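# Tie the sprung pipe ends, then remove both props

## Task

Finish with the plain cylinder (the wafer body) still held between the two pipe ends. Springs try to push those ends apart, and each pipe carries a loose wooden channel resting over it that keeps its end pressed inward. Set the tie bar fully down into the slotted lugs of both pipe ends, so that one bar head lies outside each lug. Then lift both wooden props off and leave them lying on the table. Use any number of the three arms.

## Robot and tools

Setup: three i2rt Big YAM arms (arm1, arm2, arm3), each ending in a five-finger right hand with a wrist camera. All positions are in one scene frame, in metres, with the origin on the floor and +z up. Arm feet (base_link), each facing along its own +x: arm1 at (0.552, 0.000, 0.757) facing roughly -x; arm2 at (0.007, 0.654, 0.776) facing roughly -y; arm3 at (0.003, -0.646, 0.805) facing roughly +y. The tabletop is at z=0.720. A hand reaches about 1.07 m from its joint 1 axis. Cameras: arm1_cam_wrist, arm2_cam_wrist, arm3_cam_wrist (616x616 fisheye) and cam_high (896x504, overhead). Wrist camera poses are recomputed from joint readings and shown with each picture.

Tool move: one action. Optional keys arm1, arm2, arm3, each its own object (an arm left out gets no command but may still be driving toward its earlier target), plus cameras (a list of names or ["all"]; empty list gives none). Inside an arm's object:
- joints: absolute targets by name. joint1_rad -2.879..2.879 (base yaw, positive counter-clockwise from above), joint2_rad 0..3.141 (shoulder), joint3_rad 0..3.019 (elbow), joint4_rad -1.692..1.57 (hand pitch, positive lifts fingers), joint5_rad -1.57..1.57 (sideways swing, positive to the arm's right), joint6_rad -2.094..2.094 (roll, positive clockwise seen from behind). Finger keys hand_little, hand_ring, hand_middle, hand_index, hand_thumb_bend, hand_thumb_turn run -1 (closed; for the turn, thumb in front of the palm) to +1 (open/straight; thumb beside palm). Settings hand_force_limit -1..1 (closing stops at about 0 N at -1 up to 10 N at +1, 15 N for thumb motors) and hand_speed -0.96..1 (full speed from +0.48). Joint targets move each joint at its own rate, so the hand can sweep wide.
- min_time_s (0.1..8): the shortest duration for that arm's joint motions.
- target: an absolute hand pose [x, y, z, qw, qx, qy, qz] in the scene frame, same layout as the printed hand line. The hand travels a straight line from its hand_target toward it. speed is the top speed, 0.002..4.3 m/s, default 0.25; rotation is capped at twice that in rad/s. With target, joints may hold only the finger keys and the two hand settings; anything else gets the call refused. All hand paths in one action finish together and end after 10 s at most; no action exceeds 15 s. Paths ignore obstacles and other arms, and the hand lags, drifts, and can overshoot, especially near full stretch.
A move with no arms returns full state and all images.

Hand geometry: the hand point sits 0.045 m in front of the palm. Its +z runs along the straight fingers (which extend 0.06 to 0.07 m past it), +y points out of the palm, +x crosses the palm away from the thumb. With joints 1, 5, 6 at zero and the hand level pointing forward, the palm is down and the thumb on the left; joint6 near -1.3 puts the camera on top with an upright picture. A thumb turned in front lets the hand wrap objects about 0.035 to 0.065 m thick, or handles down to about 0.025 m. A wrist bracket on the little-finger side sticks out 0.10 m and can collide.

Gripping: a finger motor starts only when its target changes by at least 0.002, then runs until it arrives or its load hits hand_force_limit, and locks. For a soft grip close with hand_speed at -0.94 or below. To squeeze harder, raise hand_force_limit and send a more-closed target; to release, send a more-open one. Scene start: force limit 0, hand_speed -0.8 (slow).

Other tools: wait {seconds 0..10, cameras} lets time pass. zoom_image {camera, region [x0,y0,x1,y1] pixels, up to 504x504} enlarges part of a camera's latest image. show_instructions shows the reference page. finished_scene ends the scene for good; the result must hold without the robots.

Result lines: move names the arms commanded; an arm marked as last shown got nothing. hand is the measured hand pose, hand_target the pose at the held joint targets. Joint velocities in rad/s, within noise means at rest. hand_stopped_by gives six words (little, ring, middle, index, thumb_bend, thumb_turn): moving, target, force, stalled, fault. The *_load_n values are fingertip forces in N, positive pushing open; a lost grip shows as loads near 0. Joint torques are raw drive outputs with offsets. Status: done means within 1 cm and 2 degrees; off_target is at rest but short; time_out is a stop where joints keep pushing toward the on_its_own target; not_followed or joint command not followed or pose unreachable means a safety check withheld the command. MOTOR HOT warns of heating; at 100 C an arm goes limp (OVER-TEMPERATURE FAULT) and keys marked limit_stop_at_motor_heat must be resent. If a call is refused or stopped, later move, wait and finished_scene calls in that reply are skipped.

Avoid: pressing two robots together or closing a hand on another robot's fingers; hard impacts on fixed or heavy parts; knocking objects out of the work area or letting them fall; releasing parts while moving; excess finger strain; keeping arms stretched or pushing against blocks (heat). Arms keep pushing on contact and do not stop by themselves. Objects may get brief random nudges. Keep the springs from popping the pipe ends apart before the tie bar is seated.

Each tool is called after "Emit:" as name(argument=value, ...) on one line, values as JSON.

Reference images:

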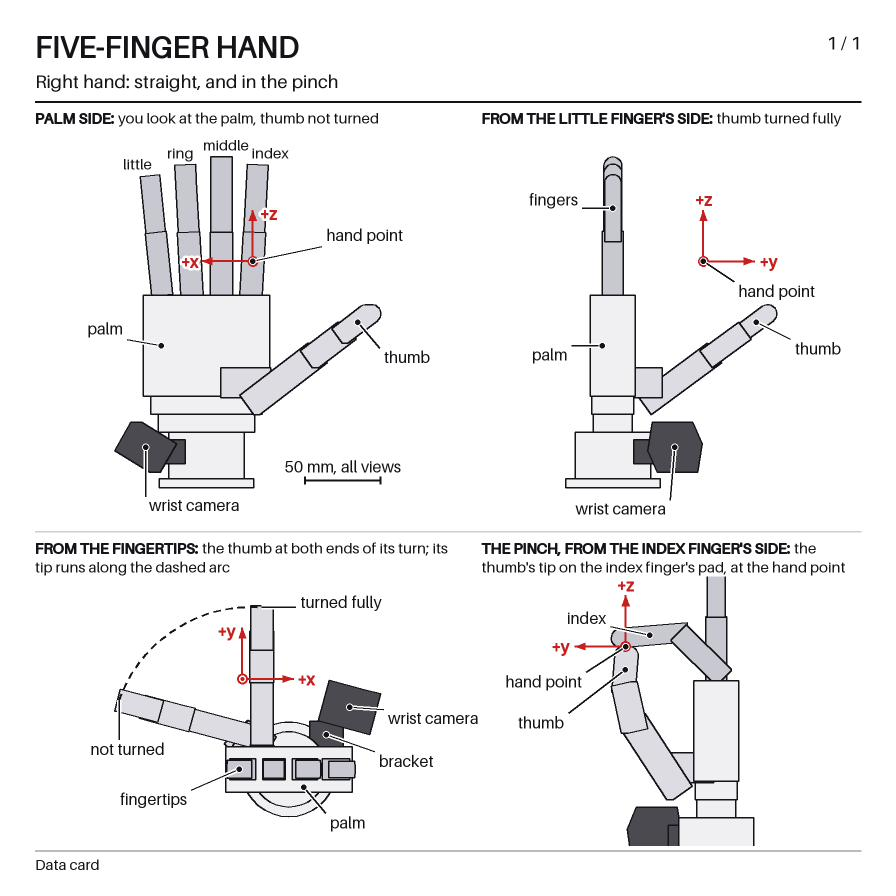

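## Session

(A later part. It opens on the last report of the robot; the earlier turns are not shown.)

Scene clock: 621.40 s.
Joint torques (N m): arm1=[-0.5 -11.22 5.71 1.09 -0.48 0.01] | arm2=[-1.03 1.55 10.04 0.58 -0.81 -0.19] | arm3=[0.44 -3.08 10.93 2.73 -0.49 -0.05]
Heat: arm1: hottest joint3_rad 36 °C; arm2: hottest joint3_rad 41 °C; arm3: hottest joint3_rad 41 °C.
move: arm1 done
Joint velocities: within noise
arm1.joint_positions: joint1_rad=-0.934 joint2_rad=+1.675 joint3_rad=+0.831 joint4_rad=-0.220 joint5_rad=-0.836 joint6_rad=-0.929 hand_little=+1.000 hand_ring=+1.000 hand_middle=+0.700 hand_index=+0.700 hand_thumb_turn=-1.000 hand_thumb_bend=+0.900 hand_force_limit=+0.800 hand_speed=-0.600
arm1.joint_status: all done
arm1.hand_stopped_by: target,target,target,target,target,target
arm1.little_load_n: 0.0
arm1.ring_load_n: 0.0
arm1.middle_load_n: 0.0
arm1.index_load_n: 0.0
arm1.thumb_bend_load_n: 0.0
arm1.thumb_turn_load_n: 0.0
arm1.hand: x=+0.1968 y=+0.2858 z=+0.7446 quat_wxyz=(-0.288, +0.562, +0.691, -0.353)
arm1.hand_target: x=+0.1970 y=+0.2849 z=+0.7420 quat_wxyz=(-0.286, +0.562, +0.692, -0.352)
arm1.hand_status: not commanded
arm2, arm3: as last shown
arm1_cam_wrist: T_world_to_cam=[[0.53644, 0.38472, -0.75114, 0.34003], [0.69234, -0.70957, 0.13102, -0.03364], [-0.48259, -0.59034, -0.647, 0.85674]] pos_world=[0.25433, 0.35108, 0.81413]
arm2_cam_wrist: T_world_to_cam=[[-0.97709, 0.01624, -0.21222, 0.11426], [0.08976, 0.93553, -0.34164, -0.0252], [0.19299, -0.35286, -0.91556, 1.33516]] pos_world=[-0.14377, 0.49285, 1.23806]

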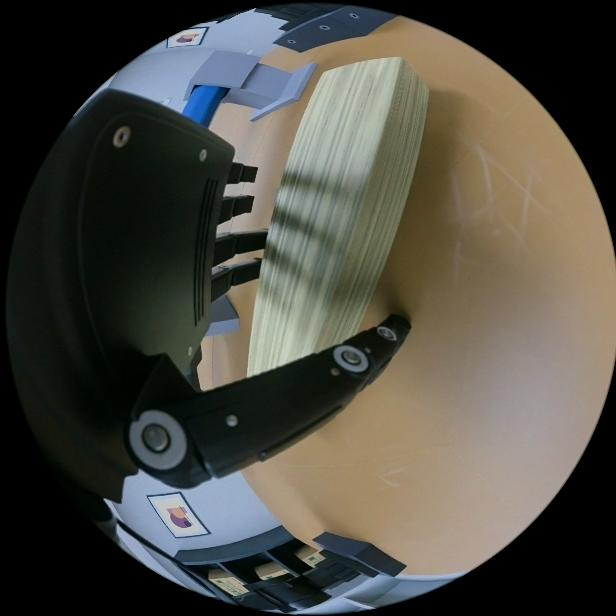

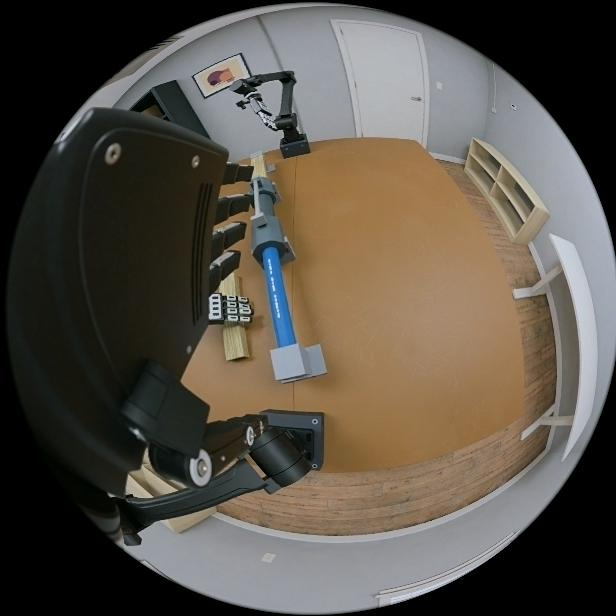

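Emit:
move(arm1={"target":[0.205,0.285,0.97,0.2863,-0.5619,-0.6915,0.3523],"speed":0.2}, arm3={"target":[-0.05,-0.47,1.15,-0.366,0.675,0.618,0.168],"speed":0.2})

Emit:
move(arm1={"target":[0.16,-0.30,1.0,0.2863,-0.5619,-0.6915,0.3523],"speed":0.3,"joints":{"hand_index":0.6,"hand_middle":0.6,"hand_thumb_bend":0.8}}, cameras=["all"])

Emit:
zoom_image(camera="arm1_cam_wrist", region=[280, 60, 500, 320])

Emit:
zoom_image(camera="cam_high", region=[400, 180, 680, 300])

Scene clock: 630.77 s.
Joint torques (N m): arm1=[-1.73 -9.82 12.67 0.55 -0.69 -0.06] | arm2=[-1.03 1.55 10.04 0.58 -0.81 -0.19] | arm3=[1.55 3.02 12.75 1.35 0.21 0.17]
Heat: arm1: hottest joint3_rad 36 °C; arm2: hottest joint3_rad 41 °C; arm3: hottest joint3_rad 42 °C.
move: arm1 off_target; arm3 off_target
Joint velocities: within noise
arm1.joint_positions: joint1_rad=-0.937 joint2_rad=+1.346 joint3_rad=+1.103 joint4_rad=-0.876 joint5_rad=-0.837 joint6_rad=-0.941 hand_little=+1.000 hand_ring=+1.000 hand_middle=+0.700 hand_index=+0.700 hand_thumb_turn=-1.000 hand_thumb_bend=+0.900 hand_force_limit=+0.800 hand_speed=-0.600
arm1.joint_status: not commanded
arm1.hand_stopped_by: target,target,target,target,target,target
arm1.little_load_n: 0.0
arm1.ring_load_n: 0.0
arm1.middle_load_n: 0.0
arm1.index_load_n: 0.0
arm1.thumb_bend_load_n: 0.0
arm1.thumb_turn_load_n: 0.0
arm1.hand: x=+0.2097 y=+0.2705 z=+0.9501 quat_wxyz=(-0.267, +0.570, +0.690, -0.358)
arm1.hand_target: x=+0.2056 y=+0.2844 z=+0.9700 quat_wxyz=(-0.286, +0.562, +0.691, -0.352)
arm1.hand_status: off_target (0.025 m and 2.5 deg from the pose sent, 0.225 m and 0.2 deg at the start)
arm2: as last shown
arm3.joint_positions: joint1_rad=+0.762 joint2_rad=+0.460 joint3_rad=+0.990 joint4_rad=-1.371 joint5_rad=+0.370 joint6_rad=-0.823 hand_little=+1.000 hand_ring=+1.000 hand_middle=+1.000 hand_index=+1.000 hand_thumb_turn=+1.000 hand_thumb_bend=+1.000 hand_force_limit=+0.000 hand_speed=-0.800
arm3.joint_status: not commanded
arm3.hand_stopped_by: target,target,target,target,target,target
arm3.little_load_n: 0.0
arm3.ring_load_n: 0.0
arm3.middle_load_n: 0.0
arm3.index_load_n: 0.0
arm3.thumb_bend_load_n: 0.0
arm3.thumb_turn_load_n: 0.0
arm3.hand: x=-0.0478 y=-0.4690 z=+1.1311 quat_wxyz=(-0.351, +0.676, +0.625, +0.171)
arm3.hand_target: x=-0.0496 y=-0.4699 z=+1.1495 quat_wxyz=(-0.366, +0.675, +0.618, +0.168)
arm3.hand_status: off_target (0.019 m and 1.9 deg from the pose sent, 0.233 m and 2.4 deg at the start)
pictures: none

Scene clock: 633.63 s.
Joint torques (N m): arm1=[-0.73 -8 14.12 1.85 0.34 0.12] | arm2=[-0.97 1.55 10.04 0.58 -0.81 -0.19] | arm3=[2.02 3.08 12.72 1.35 0.17 0.15]
Heat: arm1: hottest joint3_rad 36 °C; arm2: hottest joint3_rad 41 °C; arm3: hottest joint3_rad 42 °C.
move: arm1 off_target
Joint velocities: within noise
arm1.joint_positions: joint1_rad=+0.737 joint2_rad=+1.164 joint3_rad=+0.971 joint4_rad=-0.573 joint5_rad=+0.404 joint6_rad=+0.312 hand_little=+1.000 hand_ring=+1.000 hand_middle=+0.600 hand_index=+0.600 hand_thumb_turn=-1.000 hand_thumb_bend=+0.800 hand_force_limit=+0.800 hand_speed=-0.600
arm1.joint_status: all done
arm1.hand_stopped_by: target,target,target,target,target,target
arm1.little_load_n: 0.0
arm1.ring_load_n: 0.0
arm1.middle_load_n: 0.0
arm1.index_load_n: 0.0
arm1.thumb_bend_load_n: 0.0
arm1.thumb_turn_load_n: 0.0
arm1.hand: x=+0.1757 y=-0.2863 z=+0.9664 quat_wxyz=(-0.281, +0.561, +0.710, -0.320)
arm1.hand_target: x=+0.1617 y=-0.2987 z=+1.0005 quat_wxyz=(-0.286, +0.562, +0.691, -0.353)
arm1.hand_status: off_target (0.040 m and 4.3 deg from the pose sent, 0.575 m and 2.5 deg at the start)
arm2, arm3: as last shown
arm3.hand: x=-0.0477 y=-0.4691 z=+1.1310 quat_wxyz=(-0.351, +0.676, +0.625, +0.171)
arm3.hand_target: x=-0.0495 y=-0.4700 z=+1.1495 quat_wxyz=(-0.366, +0.675, +0.618, +0.168)
pictures: arm1_cam_wrist, arm2_cam_wrist, arm3_cam_wrist, cam_high
arm1_cam_wrist: T_world_to_cam=[[0.57429, 0.4258, -0.69921, 0.69293], [0.6904, -0.71088, 0.13416, -0.45708], [-0.43993, -0.55978, -0.70222, 0.70693]] pos_world=[0.22863, -0.22425, 1.04224]
arm2_cam_wrist: T_world_to_cam=[[-0.97709, 0.01624, -0.21222, 0.11426], [0.08976, 0.93553, -0.34164, -0.0252], [0.19299, -0.35286, -0.91556, 1.33516]] pos_world=[-0.14377, 0.49285, 1.23806]
arm3_cam_wrist: T_world_to_cam=[[0.96965, 0.22111, -0.10439, 0.27003], [0.18986, -0.94987, -0.2484, -0.15771], [-0.15408, 0.22104, -0.96302, 1.30173]] pos_world=[-0.03132, -0.49724, 1.2426]

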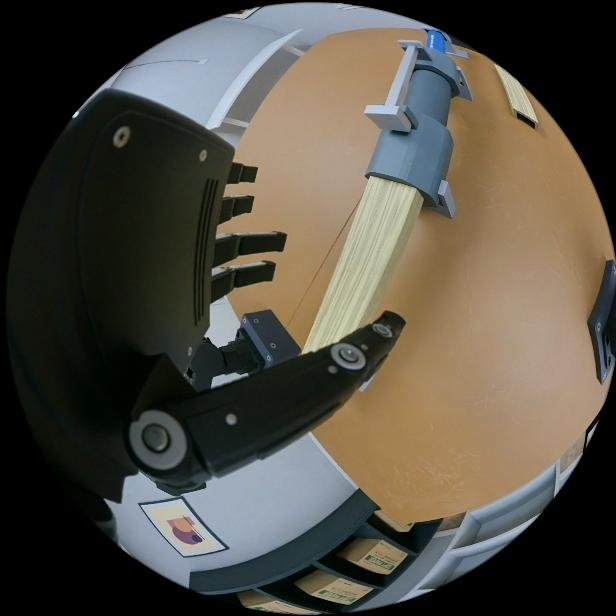

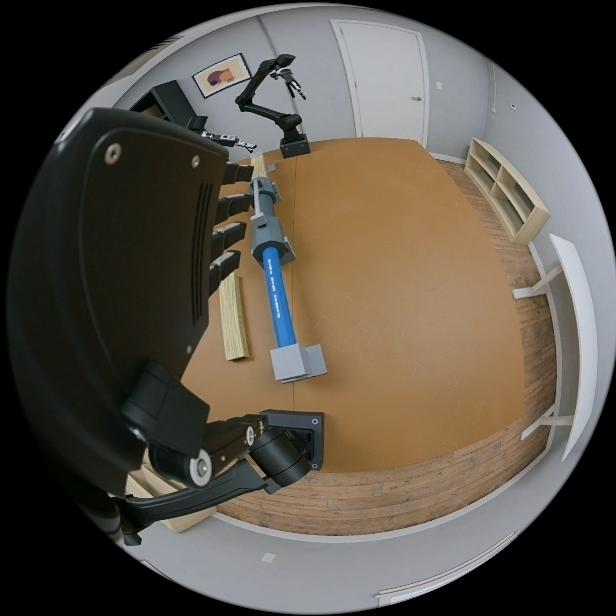

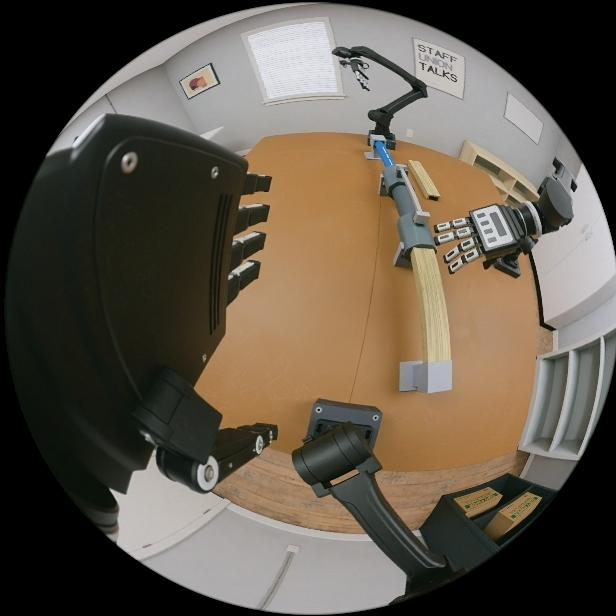

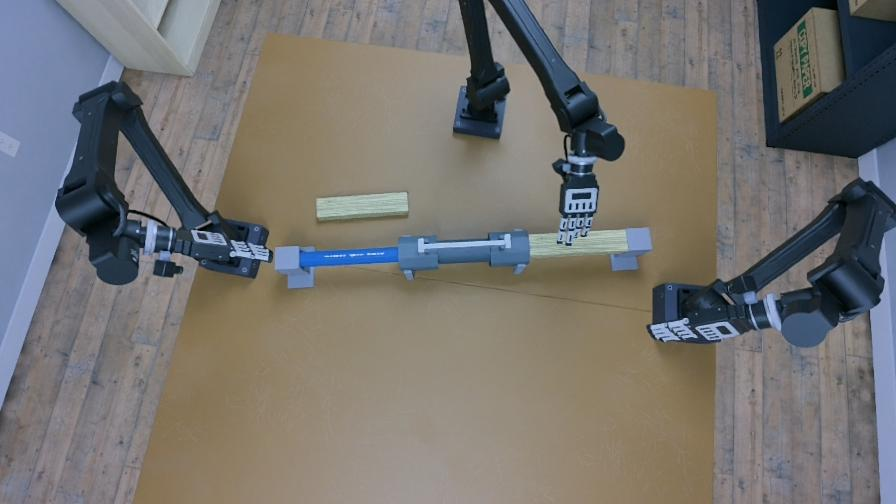

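Scaled by 1.938 from the camera's image (finer frame: 880x880).

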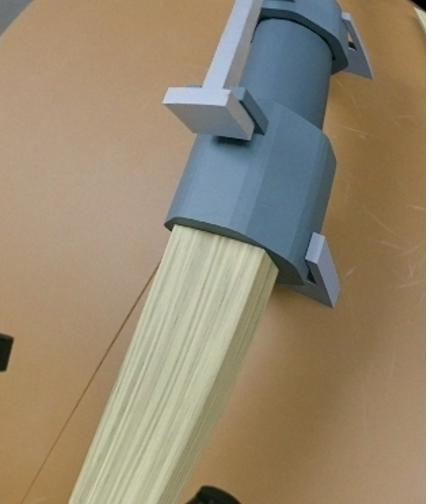

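Scaled by 1.800 from the camera's image (finer frame: 1280x720).

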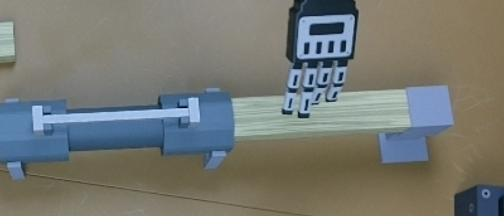

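Emit:
move(arm1={"target":[0.148,-0.334,0.905,0.2863,-0.5619,-0.6915,0.3523],"speed":0.15}, cameras=["arm1_cam_wrist","arm3_cam_wrist","cam_high"])

Emit:
zoom_image(camera="arm1_cam_wrist", region=[280, 60, 450, 320])

Emit:
zoom_image(camera="arm3_cam_wrist", region=[370, 180, 500, 400])

Emit:
zoom_image(camera="cam_high", region=[500, 160, 680, 300])

Scene clock: 651.43 s.
Joint torques (N m): arm1=[-0.09 -10.11 8.31 2.14 0.34 0.08] | arm2=[-1.03 1.55 10.03 0.59 -0.81 -0.19] | arm3=[2.02 3.02 12.77 1.36 0.18 0.16]
Heat: arm1: hottest joint3_rad 37 °C; arm2: hottest joint3_rad 42 °C; arm3: hottest joint3_rad 42 °C.
move: arm1 done
Joint velocities: within noise
arm1.joint_positions: joint1_rad=+0.772 joint2_rad=+1.337 joint3_rad=+0.914 joint4_rad=-0.311 joint5_rad=+0.437 joint6_rad=+0.344 hand_little=+1.000 hand_ring=+1.000 hand_middle=+0.600 hand_index=+0.600 hand_thumb_turn=-1.000 hand_thumb_bend=+0.800 hand_force_limit=+0.800 hand_speed=-0.600
arm1.joint_status: not commanded
arm1.hand_stopped_by: target,target,target,target,target,target
arm1.little_load_n: 0.0
arm1.ring_load_n: 0.0
arm1.middle_load_n: 0.0
arm1.index_load_n: 0.0
arm1.thumb_bend_load_n: 0.0
arm1.thumb_turn_load_n: 0.0
arm1.hand: x=+0.1482 y=-0.3275 z=+0.8988 quat_wxyz=(-0.286, +0.563, +0.698, -0.339)
arm1.hand_target: x=+0.1482 y=-0.3340 z=+0.9050 quat_wxyz=(-0.286, +0.562, +0.692, -0.352)
arm1.hand_status: done (0.009 m and 1.7 deg from the pose sent, 0.082 m and 4.3 deg at the start)
arm2, arm3: as last shown
arm1_cam_wrist: T_world_to_cam=[[0.55334, 0.40007, -0.73059, 0.702], [0.68851, -0.71332, 0.13086, -0.45587], [-0.46879, -0.57543, -0.67016, 0.59458]] pos_world=[0.20417, -0.26389, 0.97099]
arm3_cam_wrist: T_world_to_cam=[[0.96965, 0.22111, -0.10439, 0.27003], [0.18986, -0.94987, -0.2484, -0.15771], [-0.15408, 0.22104, -0.96302, 1.30173]] pos_world=[-0.03132, -0.49724, 1.2426]

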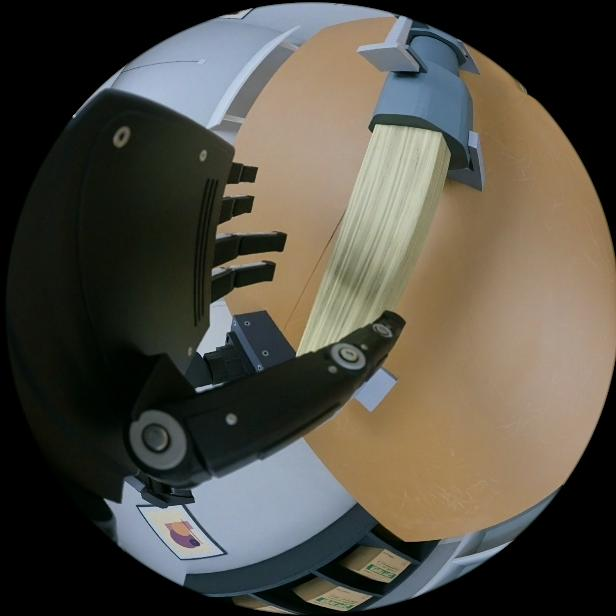

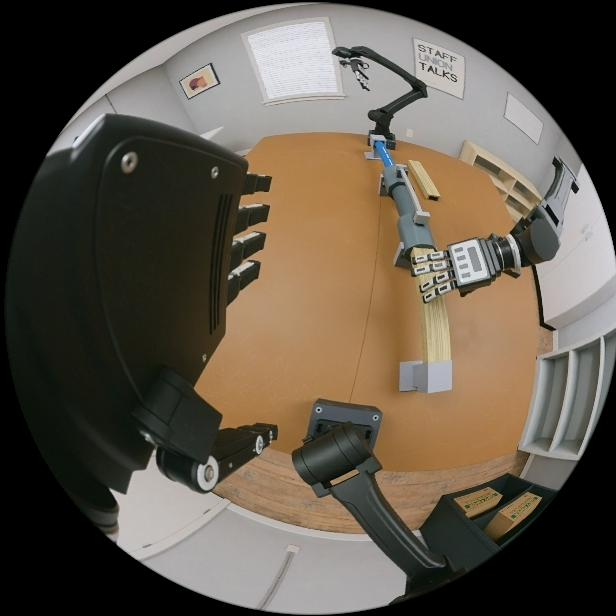

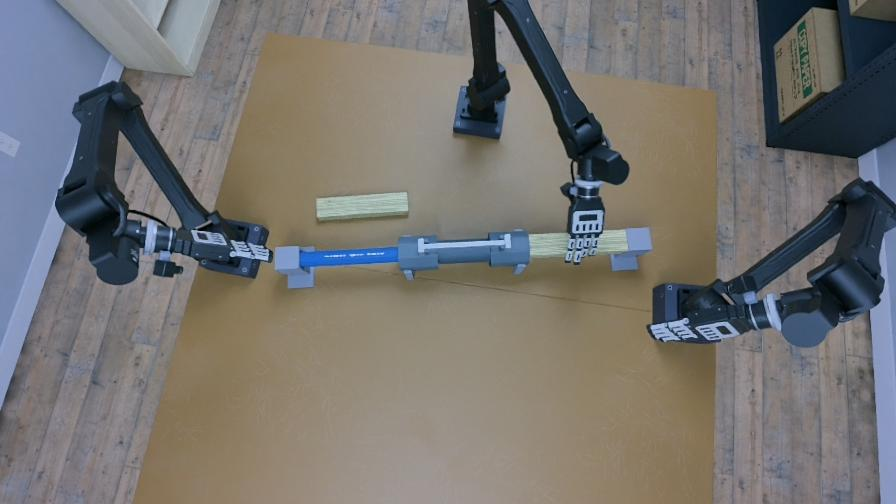

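Scaled by 1.938 from the camera's image (finer frame: 880x880).

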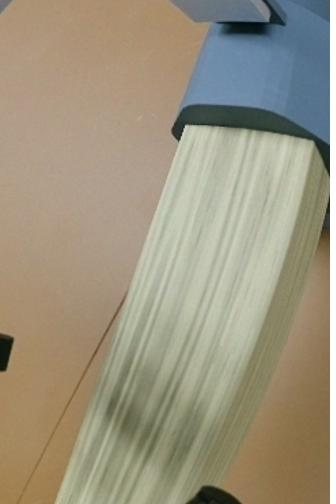

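Scaled by 2.291 from the camera's image (finer frame: 880x880).

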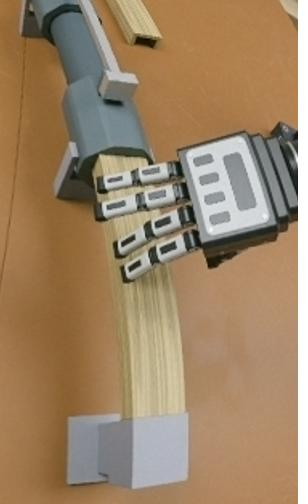

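Scaled by 2.800 from the camera's image (finer frame: 1280x720).

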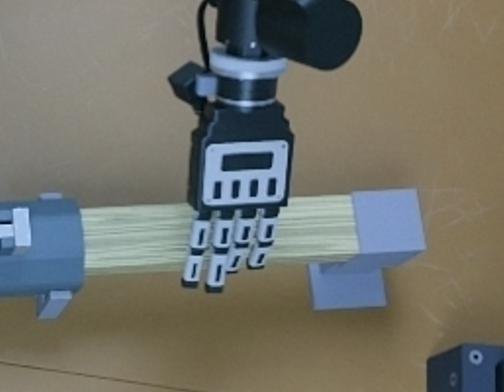

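Emit:
move(arm1={"target":[0.149,-0.337,0.855,0.2863,-0.5619,-0.6915,0.3523],"speed":0.1}, cameras=["arm1_cam_wrist","arm3_cam_wrist"])

Emit:
zoom_image(camera="arm3_cam_wrist", region=[380, 220, 480, 340])

Scene clock: 657.43 s.
Joint torques (N m): arm1=[0.21 -10.23 7.62 2.13 0.36 0.09] | arm2=[-0.97 1.49 10.04 0.59 -0.81 -0.19] | arm3=[2.02 3.02 12.75 1.35 0.18 0.16]
Heat: arm1: hottest joint3_rad 37 °C; arm2: hottest joint3_rad 42 °C; arm3: hottest joint3_rad 43 °C.
move: arm1 done
Joint velocities: within noise
arm1.joint_positions: joint1_rad=+0.778 joint2_rad=+1.409 joint3_rad=+0.839 joint4_rad=-0.162 joint5_rad=+0.443 joint6_rad=+0.349 hand_little=+1.000 hand_ring=+1.000 hand_middle=+0.600 hand_index=+0.600 hand_thumb_turn=-1.000 hand_thumb_bend=+0.800 hand_force_limit=+0.800 hand_speed=-0.600
arm1.joint_status: not commanded
arm1.hand_stopped_by: target,target,target,target,target,target
arm1.little_load_n: 0.0
arm1.ring_load_n: 0.0
arm1.middle_load_n: 0.0
arm1.index_load_n: 0.0
arm1.thumb_bend_load_n: 0.0
arm1.thumb_turn_load_n: 0.0
arm1.hand: x=+0.1484 y=-0.3302 z=+0.8510 quat_wxyz=(-0.287, +0.563, +0.696, -0.341)
arm1.hand_target: x=+0.1490 y=-0.3369 z=+0.8551 quat_wxyz=(-0.286, +0.562, +0.691, -0.352)
arm1.hand_status: done (0.008 m and 1.4 deg from the pose sent, 0.045 m and 1.7 deg at the start)
arm2, arm3: as last shown
arm1_cam_wrist: T_world_to_cam=[[0.55152, 0.39688, -0.7337, 0.66985], [0.68785, -0.71396, 0.13085, -0.45179], [-0.4719, -0.57684, -0.66676, 0.55824]] pos_world=[0.20476, -0.26639, 0.9228]
arm3_cam_wrist: T_world_to_cam=[[0.96965, 0.22111, -0.10439, 0.27003], [0.18986, -0.94987, -0.2484, -0.15771], [-0.15408, 0.22104, -0.96302, 1.30173]] pos_world=[-0.03132, -0.49724, 1.2426]

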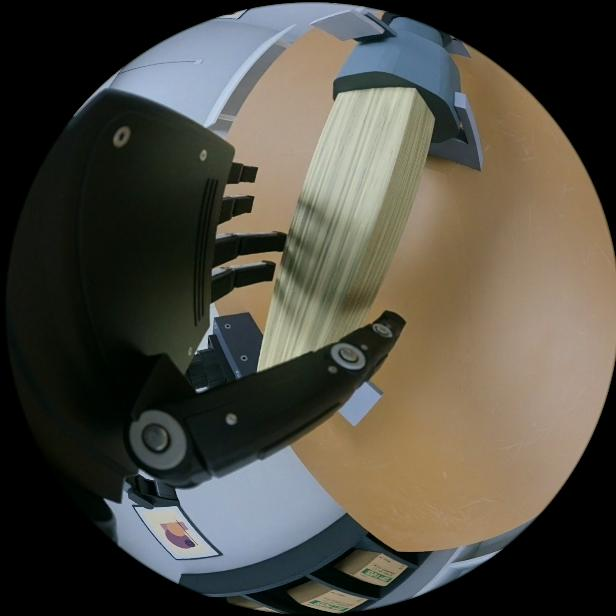

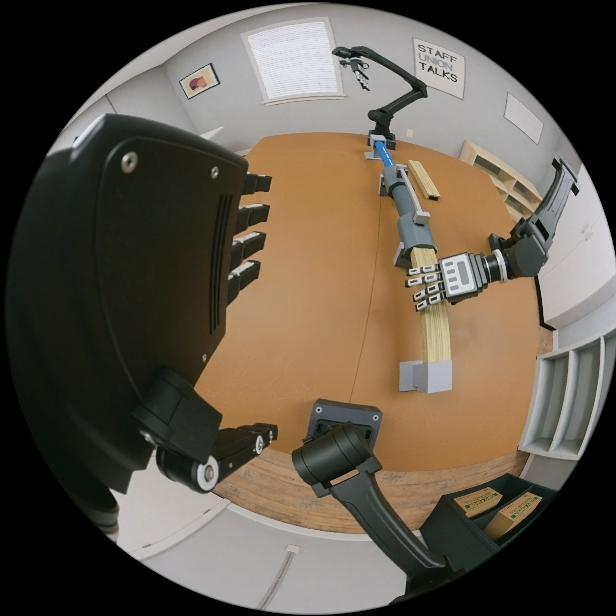

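Scaled by 4.200 from the camera's image (finer frame: 880x880).

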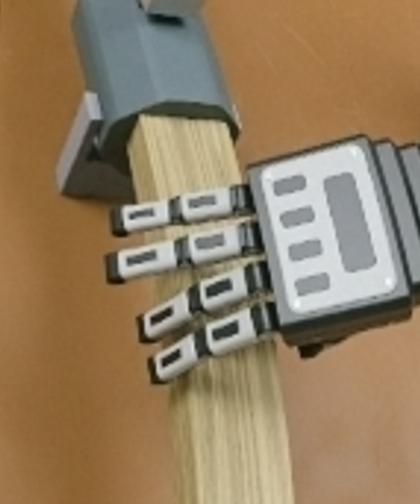

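Emit:
move(arm1={"target":[0.149,-0.337,0.834,0.2863,-0.5619,-0.6915,0.3523],"speed":0.08})

Emit:
move(arm1={"joints":{"hand_speed":-0.9,"hand_force_limit":-0.5,"hand_index":0.1,"hand_middle":0.1,"hand_thumb_bend":0.1}}, cameras=["arm1_cam_wrist","arm3_cam_wrist"])

Emit:
zoom_image(camera="arm1_cam_wrist", region=[220, 180, 450, 410])

Emit:
zoom_image(camera="arm3_cam_wrist", region=[380, 220, 480, 340])

Scene clock: 663.37 s.
Joint torques (N m): arm1=[0.21 -10.17 7.21 2.14 0.34 0.08] | arm2=[-0.97 1.55 10.04 0.58 -0.81 -0.19] | arm3=[2.02 3.02 12.75 1.32 0.18 0.16]
Heat: arm1: hottest joint3_rad 37 °C; arm2: hottest joint3_rad 42 °C; arm3: hottest joint3_rad 43 °C.
move: arm1 done
Joint velocities: within noise
arm1.joint_positions: joint1_rad=+0.778 joint2_rad=+1.442 joint3_rad=+0.811 joint4_rad=-0.097 joint5_rad=+0.443 joint6_rad=+0.349 hand_little=+1.000 hand_ring=+1.000 hand_middle=+0.600 hand_index=+0.600 hand_thumb_turn=-1.000 hand_thumb_bend=+0.800 hand_force_limit=+0.800 hand_speed=-0.600
arm1.joint_status: not commanded
arm1.hand_stopped_by: target,target,target,target,target,target
arm1.little_load_n: 0.0
arm1.ring_load_n: 0.0
arm1.middle_load_n: 0.0
arm1.index_load_n: 0.0
arm1.thumb_bend_load_n: 0.0
arm1.thumb_turn_load_n: 0.0
arm1.hand: x=+0.1479 y=-0.3306 z=+0.8321 quat_wxyz=(-0.287, +0.563, +0.695, -0.343)
arm1.hand_target: x=+0.1491 y=-0.3368 z=+0.8339 quat_wxyz=(-0.286, +0.562, +0.692, -0.352)
arm1.hand_status: done (0.007 m and 1.2 deg from the pose sent, 0.018 m and 1.4 deg at the start)
arm2, arm3: as last shown
pictures: none

Scene clock: 666.40 s.
Joint torques (N m): arm1=[0.15 -10.11 7.23 1.55 0.14 0.05] | arm2=[-0.97 1.55 10.04 0.59 -0.81 -0.19] | arm3=[2.02 3.02 12.75 1.33 0.18 0.16]
Heat: arm1: hottest joint3_rad 37 °C; arm2: hottest joint3_rad 42 °C; arm3: hottest joint3_rad 43 °C.
move: arm1 off_target
Joint velocities: within noise
arm1.joint_positions: joint1_rad=+0.778 joint2_rad=+1.444 joint3_rad=+0.811 joint4_rad=-0.081 joint5_rad=+0.449 joint6_rad=+0.354 hand_little=+1.000 hand_ring=+1.000 hand_middle=+0.322 hand_index=+0.322 hand_thumb_turn=-1.000 hand_thumb_bend=+0.535 hand_force_limit=-0.500 hand_speed=-0.900
arm1.joint_status: hand_middle off_target (ended at +0.322, target +0.100); hand_index off_target (ended at +0.322, target +0.100); hand_thumb_bend off_target (ended at +0.535, target +0.100); the others done
arm1.hand_stopped_by: target,target,force,force,force,target
arm1.little_load_n: 0.0
arm1.ring_load_n: 0.0
arm1.middle_load_n: 3.0
arm1.index_load_n: 2.5
arm1.thumb_bend_load_n: 4.0
arm1.thumb_turn_load_n: 0.5
arm1.hand: x=+0.1447 y=-0.3323 z=+0.8344 quat_wxyz=(-0.290, +0.565, +0.689, -0.349)
arm1.hand_target: x=+0.1491 y=-0.3368 z=+0.8339 quat_wxyz=(-0.286, +0.562, +0.692, -0.352)
arm1.hand_status: not commanded
arm2, arm3: as last shown
arm1_cam_wrist: T_world_to_cam=[[0.54273, 0.38229, -0.74786, 0.66883], [0.68451, -0.7173, 0.13009, -0.44853], [-0.48671, -0.58252, -0.65099, 0.53132]] pos_world=[0.20263, -0.26791, 0.90442]
arm3_cam_wrist: T_world_to_cam=[[0.96965, 0.22111, -0.10439, 0.27003], [0.18986, -0.94987, -0.2484, -0.15771], [-0.15408, 0.22104, -0.96302, 1.30173]] pos_world=[-0.03132, -0.49724, 1.2426]

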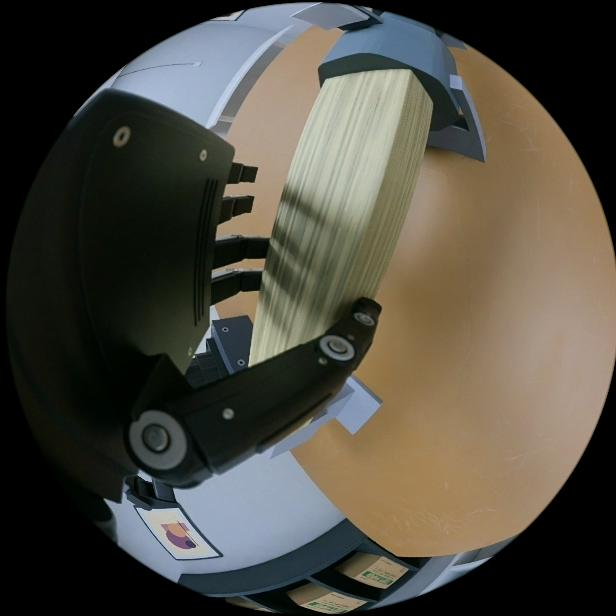

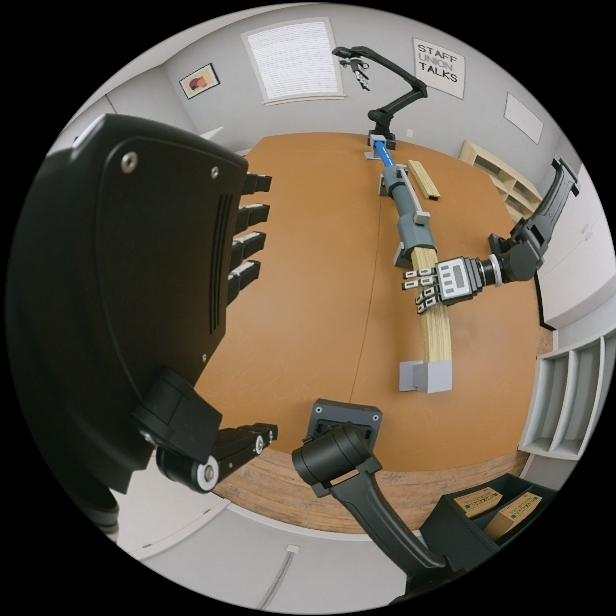

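Scaled by 2.191 from the camera's image (finer frame: 880x880).

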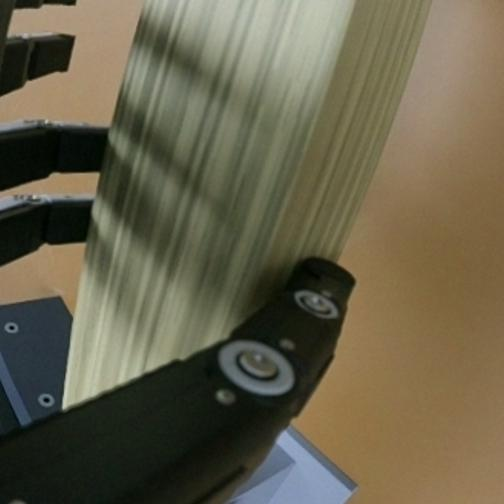

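Scaled by 4.200 from the camera's image (finer frame: 880x880).

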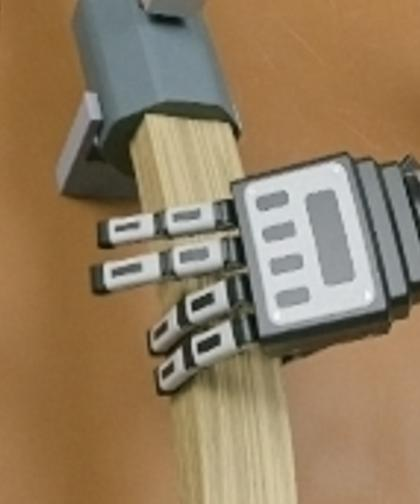

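Good grip contact. Tighten and lift.

Emit:
move(arm1={"joints":{"hand_speed":-0.94,"hand_force_limit":0.8,"hand_index":-0.1,"hand_middle":-0.1,"hand_thumb_bend":0.0}})

Emit:
move(arm1={"target":[0.147,-0.3365,0.89,0.2863,-0.5619,-0.6915,0.3523],"speed":0.04}, cameras=["arm1_cam_wrist","arm3_cam_wrist","cam_high"])

Emit:
zoom_image(camera="arm3_cam_wrist", region=[370, 160, 490, 400])

Scene clock: 670.07 s.
Joint torques (N m): arm1=[0.15 -10.29 7.23 1.39 0.07 0.03] | arm2=[-1.03 1.55 10.04 0.59 -0.81 -0.19] | arm3=[1.96 2.96 12.74 1.33 0.17 0.16]
Heat: arm1: hottest joint3_rad 37 °C; arm2: hottest joint3_rad 42 °C; arm3: hottest joint3_rad 43 °C.
move: arm1 off_target
Joint velocities: within noise
arm1.joint_positions: joint1_rad=+0.778 joint2_rad=+1.445 joint3_rad=+0.811 joint4_rad=-0.076 joint5_rad=+0.451 joint6_rad=+0.355 hand_little=+1.000 hand_ring=+1.000 hand_middle=+0.275 hand_index=+0.263 hand_thumb_turn=-1.000 hand_thumb_bend=+0.479 hand_force_limit=+0.800 hand_speed=-0.940
arm1.joint_status: hand_middle off_target (ended at +0.275, target -0.100); hand_index off_target (ended at +0.263, target -0.100); hand_thumb_bend off_target (ended at +0.479, target +0.000); the others done
arm1.hand_stopped_by: target,target,force,force,force,target
arm1.little_load_n: -0.5
arm1.ring_load_n: 0.0
arm1.middle_load_n: 9.5
arm1.index_load_n: 9.5
arm1.thumb_bend_load_n: 13.0
arm1.thumb_turn_load_n: 0.0
arm1.hand: x=+0.1439 y=-0.3326 z=+0.8347 quat_wxyz=(-0.290, +0.566, +0.688, -0.350)
arm1.hand_target: x=+0.1491 y=-0.3369 z=+0.8340 quat_wxyz=(-0.286, +0.562, +0.692, -0.352)
arm1.hand_status: not commanded
arm2.joint_positions: joint1_rad=-0.901 joint2_rad=+0.645 joint3_rad=+1.114 joint4_rad=-1.529 joint5_rad=-0.809 joint6_rad=-1.928 hand_little=+1.000 hand_ring=+1.000 hand_middle=+1.000 hand_index=+1.000 hand_thumb_turn=+1.000 hand_thumb_bend=+1.000 hand_force_limit=+0.000 hand_speed=-0.800
arm2.joint_status: not commanded
arm2.hand_stopped_by: target,target,target,target,target,target
arm2.little_load_n: 0.0
arm2.ring_load_n: 0.0
arm2.middle_load_n: 0.0
arm2.index_load_n: 0.0
arm2.thumb_bend_load_n: 0.0
arm2.thumb_turn_load_n: 0.0
arm2.hand: x=-0.1170 y=+0.4501 z=+1.1337 quat_wxyz=(+0.176, +0.508, -0.735, +0.413)
arm2.hand_target: x=-0.1197 y=+0.4501 z=+1.1497 quat_wxyz=(+0.189, +0.511, -0.730, +0.413)
arm2.hand_status: not commanded
arm3: as last shown
pictures: none

Scene clock: 672.20 s.
Joint torques (N m): arm1=[-0.32 -10.34 11.11 0.96 0.37 -0.11] | arm2=[-0.97 1.55 10.04 0.59 -0.81 -0.19] | arm3=[2.08 3.02 12.74 1.35 0.18 0.16]
Heat: arm1: hottest joint3_rad 37 °C; arm2: hottest joint3_rad 42 °C; arm3: hottest joint3_rad 43 °C.
move: arm1 off_target
Joint velocities: within noise
arm1.joint_positions: joint1_rad=+0.778 joint2_rad=+1.366 joint3_rad=+0.858 joint4_rad=-0.235 joint5_rad=+0.440 joint6_rad=+0.367 hand_little=+1.000 hand_ring=+1.000 hand_middle=+0.275 hand_index=+0.264 hand_thumb_turn=-1.000 hand_thumb_bend=+0.479 hand_force_limit=+0.800 hand_speed=-0.940
arm1.joint_status: not commanded
arm1.hand_stopped_by: target,target,force,force,force,target
arm1.little_load_n: 0.0
arm1.ring_load_n: 0.0
arm1.middle_load_n: 8.0
arm1.index_load_n: 8.5
arm1.thumb_bend_load_n: 14.0
arm1.thumb_turn_load_n: 0.0
arm1.hand: x=+0.1536 y=-0.3276 z=+0.8701 quat_wxyz=(-0.282, +0.569, +0.694, -0.339)
arm1.hand_target: x=+0.1474 y=-0.3363 z=+0.8901 quat_wxyz=(-0.286, +0.562, +0.691, -0.353)
arm1.hand_status: off_target (0.023 m and 1.8 deg from the pose sent, 0.055 m and 0.8 deg at the start)
arm2, arm3: as last shown
arm1_cam_wrist: T_world_to_cam=[[0.56291, 0.38618, -0.73075, 0.67211], [0.68069, -0.71811, 0.14484, -0.46851], [-0.46883, -0.57895, -0.6671, 0.57397]] pos_world=[0.20967, -0.2637, 0.9419]
arm3_cam_wrist: T_world_to_cam=[[0.96965, 0.22111, -0.10439, 0.27003], [0.18986, -0.94987, -0.2484, -0.15771], [-0.15408, 0.22104, -0.96302, 1.30173]] pos_world=[-0.03132, -0.49724, 1.2426]

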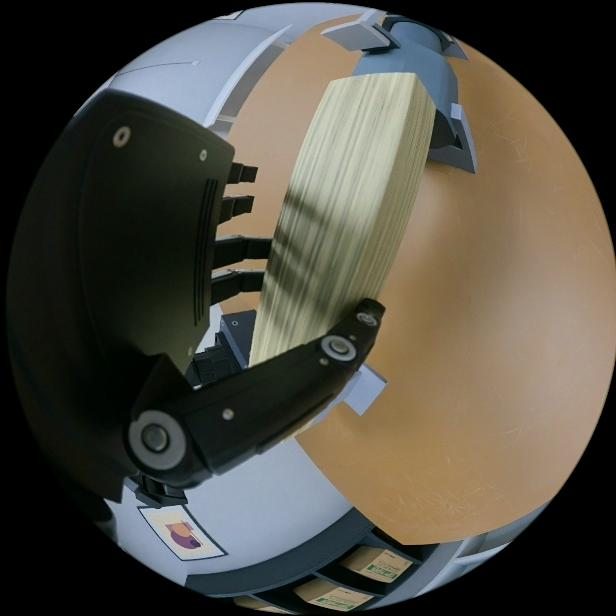

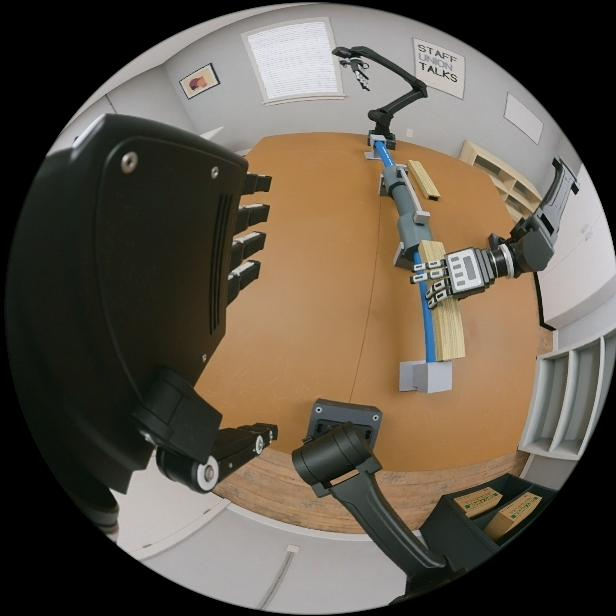

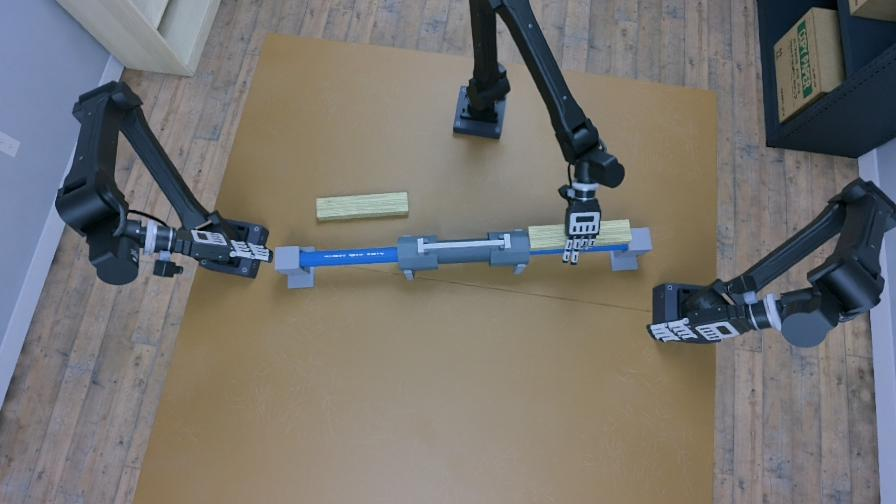

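Scaled by 2.100 from the camera's image (finer frame: 880x880).

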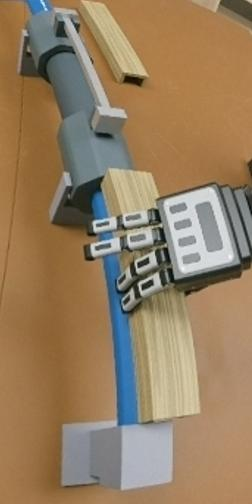

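Emit:
move(arm1={"target":[0.155,-0.335,0.98,0.2863,-0.5619,-0.6915,0.3523],"speed":0.12})

Emit:
move(arm1={"target":[0.295,-0.32,0.96,0.2863,-0.5619,-0.6915,0.3523],"speed":0.15})

Emit:
move(arm1={"target":[0.295,-0.32,0.80,0.2863,-0.5619,-0.6915,0.3523],"speed":0.12}, cameras=["arm1_cam_wrist","arm3_cam_wrist","cam_high"])

Emit:
zoom_image(camera="arm3_cam_wrist", region=[370, 160, 540, 400])

Scene clock: 677.13 s.
Joint torques (N m): arm1=[-0.21 -10.05 14.16 1.07 0.4 -0.02] | arm2=[-0.97 1.55 10.04 0.58 -0.81 -0.19] | arm3=[1.96 3.02 12.75 1.36 0.18 0.16]
Heat: arm1: hottest joint3_rad 37 °C; arm2: hottest joint3_rad 42 °C; arm3: hottest joint3_rad 43 °C.
move: arm1 off_target
Joint velocities: within noise
arm1.joint_positions: joint1_rad=+0.788 joint2_rad=+1.263 joint3_rad=+0.988 joint4_rad=-0.502 joint5_rad=+0.447 joint6_rad=+0.366 hand_little=+1.000 hand_ring=+1.000 hand_middle=+0.275 hand_index=+0.264 hand_thumb_turn=-1.000 hand_thumb_bend=+0.479 hand_force_limit=+0.800 hand_speed=-0.940
arm1.joint_status: not commanded
arm1.hand_stopped_by: target,target,force,force,force,target
arm1.little_load_n: 0.0
arm1.ring_load_n: 0.0
arm1.middle_load_n: 8.0
arm1.index_load_n: 8.0
arm1.thumb_bend_load_n: 14.5
arm1.thumb_turn_load_n: 0.0
arm1.hand: x=+0.1657 y=-0.3210 z=+0.9428 quat_wxyz=(-0.281, +0.567, +0.704, -0.323)
arm1.hand_target: x=+0.1564 y=-0.3337 z=+0.9801 quat_wxyz=(-0.286, +0.562, +0.691, -0.353)
arm1.hand_status: off_target (0.041 m and 3.7 deg from the pose sent, 0.110 m and 1.8 deg at the start)
arm2: as last shown
arm3.joint_positions: joint1_rad=+0.762 joint2_rad=+0.460 joint3_rad=+0.990 joint4_rad=-1.371 joint5_rad=+0.370 joint6_rad=-0.823 hand_little=+1.000 hand_ring=+1.000 hand_middle=+1.000 hand_index=+1.000 hand_thumb_turn=+1.000 hand_thumb_bend=+1.000 hand_force_limit=+0.000 hand_speed=-0.800
arm3.joint_status: not commanded
arm3.hand_stopped_by: target,target,target,target,target,target
arm3.little_load_n: 0.0
arm3.ring_load_n: 0.0
arm3.middle_load_n: 0.0
arm3.index_load_n: 0.0
arm3.thumb_bend_load_n: 0.0
arm3.thumb_turn_load_n: 0.0
arm3.hand: x=-0.0477 y=-0.4691 z=+1.1310 quat_wxyz=(-0.351, +0.676, +0.625, +0.171)
arm3.hand_target: x=-0.0495 y=-0.4700 z=+1.1495 quat_wxyz=(-0.366, +0.675, +0.618, +0.168)
arm3.hand_status: not commanded
pictures: none

Scene clock: 678.93 s.
Joint torques (N m): arm1=[-0.15 -6.42 8.99 0.99 0.59 0.1] | arm2=[-1.03 1.55 10.06 0.59 -0.81 -0.19] | arm3=[2.08 3.02 12.75 1.36 0.18 0.16]
Heat: arm1: hottest joint3_rad 37 °C; arm2: hottest joint3_rad 42 °C; arm3: hottest joint3_rad 43 °C.
move: arm1 done
Joint velocities: within noise
arm1.joint_positions: joint1_rad=+1.082 joint2_rad=+1.014 joint3_rad=+0.830 joint4_rad=-0.664 joint5_rad=+0.657 joint6_rad=+0.596 hand_little=+1.000 hand_ring=+1.000 hand_middle=+0.275 hand_index=+0.264 hand_thumb_turn=-1.000 hand_thumb_bend=+0.479 hand_force_limit=+0.800 hand_speed=-0.940
arm1.joint_status: not commanded
arm1.hand_stopped_by: target,target,force,force,force,target
arm1.little_load_n: 0.0
arm1.ring_load_n: 0.0
arm1.middle_load_n: 8.0
arm1.index_load_n: 8.0
arm1.thumb_bend_load_n: 14.5
arm1.thumb_turn_load_n: 0.0
arm1.hand: x=+0.2927 y=-0.3199 z=+0.9557 quat_wxyz=(-0.287, +0.561, +0.694, -0.348)
arm1.hand_target: x=+0.2950 y=-0.3200 z=+0.9599 quat_wxyz=(-0.286, +0.562, +0.692, -0.352)
arm1.hand_status: done (0.005 m and 0.6 deg from the pose sent, 0.130 m and 3.7 deg at the start)
arm2, arm3: as last shown
pictures: none

Scene clock: 680.97 s.
Joint torques (N m): arm1=[-0.03 -7.06 7.01 2 0.58 0.08] | arm2=[-0.97 1.55 10.04 0.58 -0.81 -0.19] | arm3=[2.02 3.02 12.74 1.33 0.18 0.16]
Heat: arm1: hottest joint3_rad 37 °C; arm2: hottest joint3_rad 42 °C; arm3: hottest joint3_rad 43 °C.
move: arm1 done
Joint velocities: within noise
arm1.joint_positions: joint1_rad=+1.082 joint2_rad=+1.245 joint3_rad=+0.527 joint4_rad=-0.155 joint5_rad=+0.657 joint6_rad=+0.599 hand_little=+1.000 hand_ring=+1.000 hand_middle=+0.275 hand_index=+0.264 hand_thumb_turn=-1.000 hand_thumb_bend=+0.479 hand_force_limit=+0.800 hand_speed=-0.940
arm1.joint_status: not commanded
arm1.hand_stopped_by: target,target,force,force,force,target
arm1.little_load_n: 0.0
arm1.ring_load_n: 0.0
arm1.middle_load_n: 8.0
arm1.index_load_n: 8.0
arm1.thumb_bend_load_n: 14.0
arm1.thumb_turn_load_n: 0.0
arm1.hand: x=+0.2963 y=-0.3130 z=+0.7937 quat_wxyz=(-0.288, +0.561, +0.699, -0.337)
arm1.hand_target: x=+0.2952 y=-0.3199 z=+0.8000 quat_wxyz=(-0.286, +0.562, +0.692, -0.352)
arm1.hand_status: done (0.010 m and 1.9 deg from the pose sent, 0.156 m and 0.6 deg at the start)
arm2, arm3: as last shown
arm1_cam_wrist: T_world_to_cam=[[0.55131, 0.40577, -0.72898, 0.5384], [0.68989, -0.71307, 0.12484, -0.52925], [-0.46915, -0.57174, -0.67306, 0.60549]] pos_world=[0.35237, -0.24968, 0.86608]
arm3_cam_wrist: T_world_to_cam=[[0.96965, 0.22111, -0.10439, 0.27003], [0.18986, -0.94987, -0.2484, -0.15771], [-0.15408, 0.22104, -0.96302, 1.30173]] pos_world=[-0.03132, -0.49724, 1.2426]

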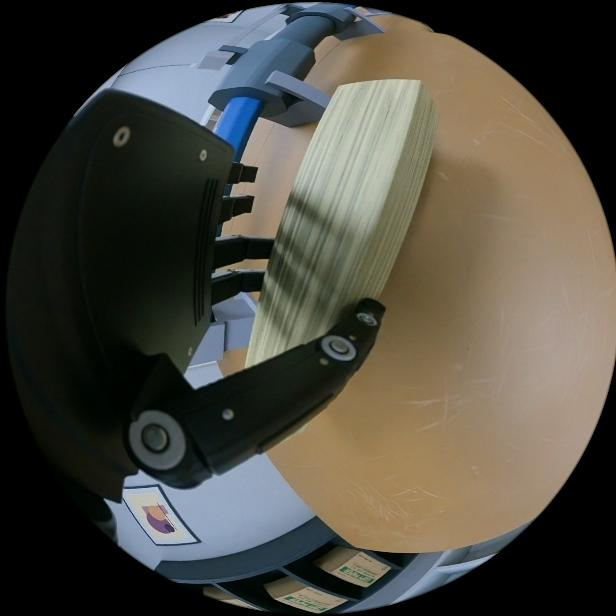

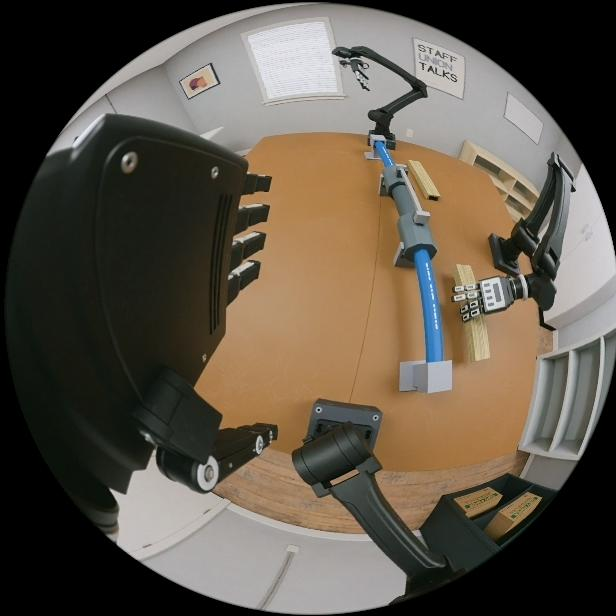

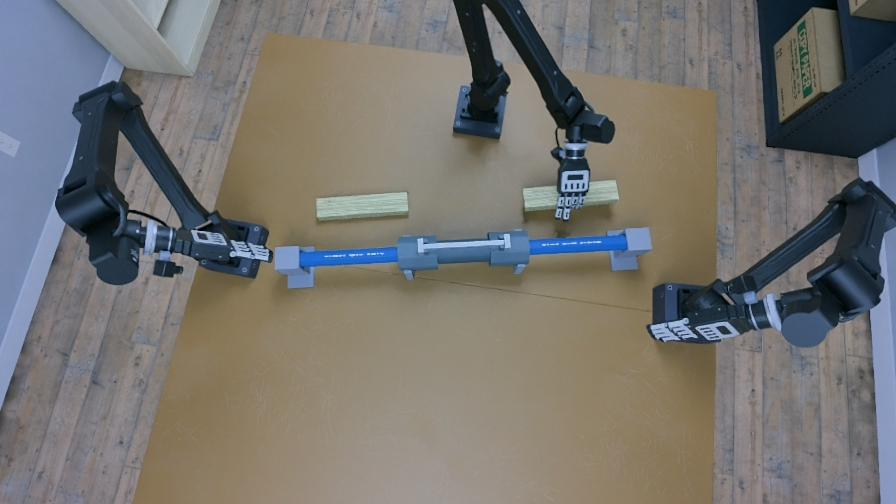

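Scaled by 2.100 from the camera's image (finer frame: 880x880).

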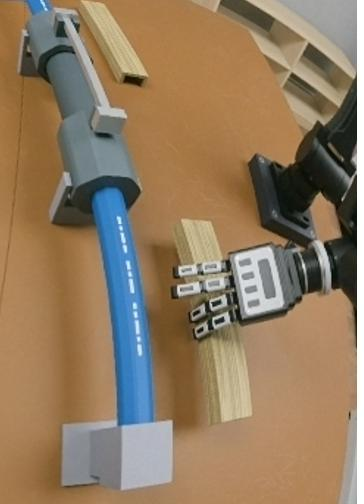

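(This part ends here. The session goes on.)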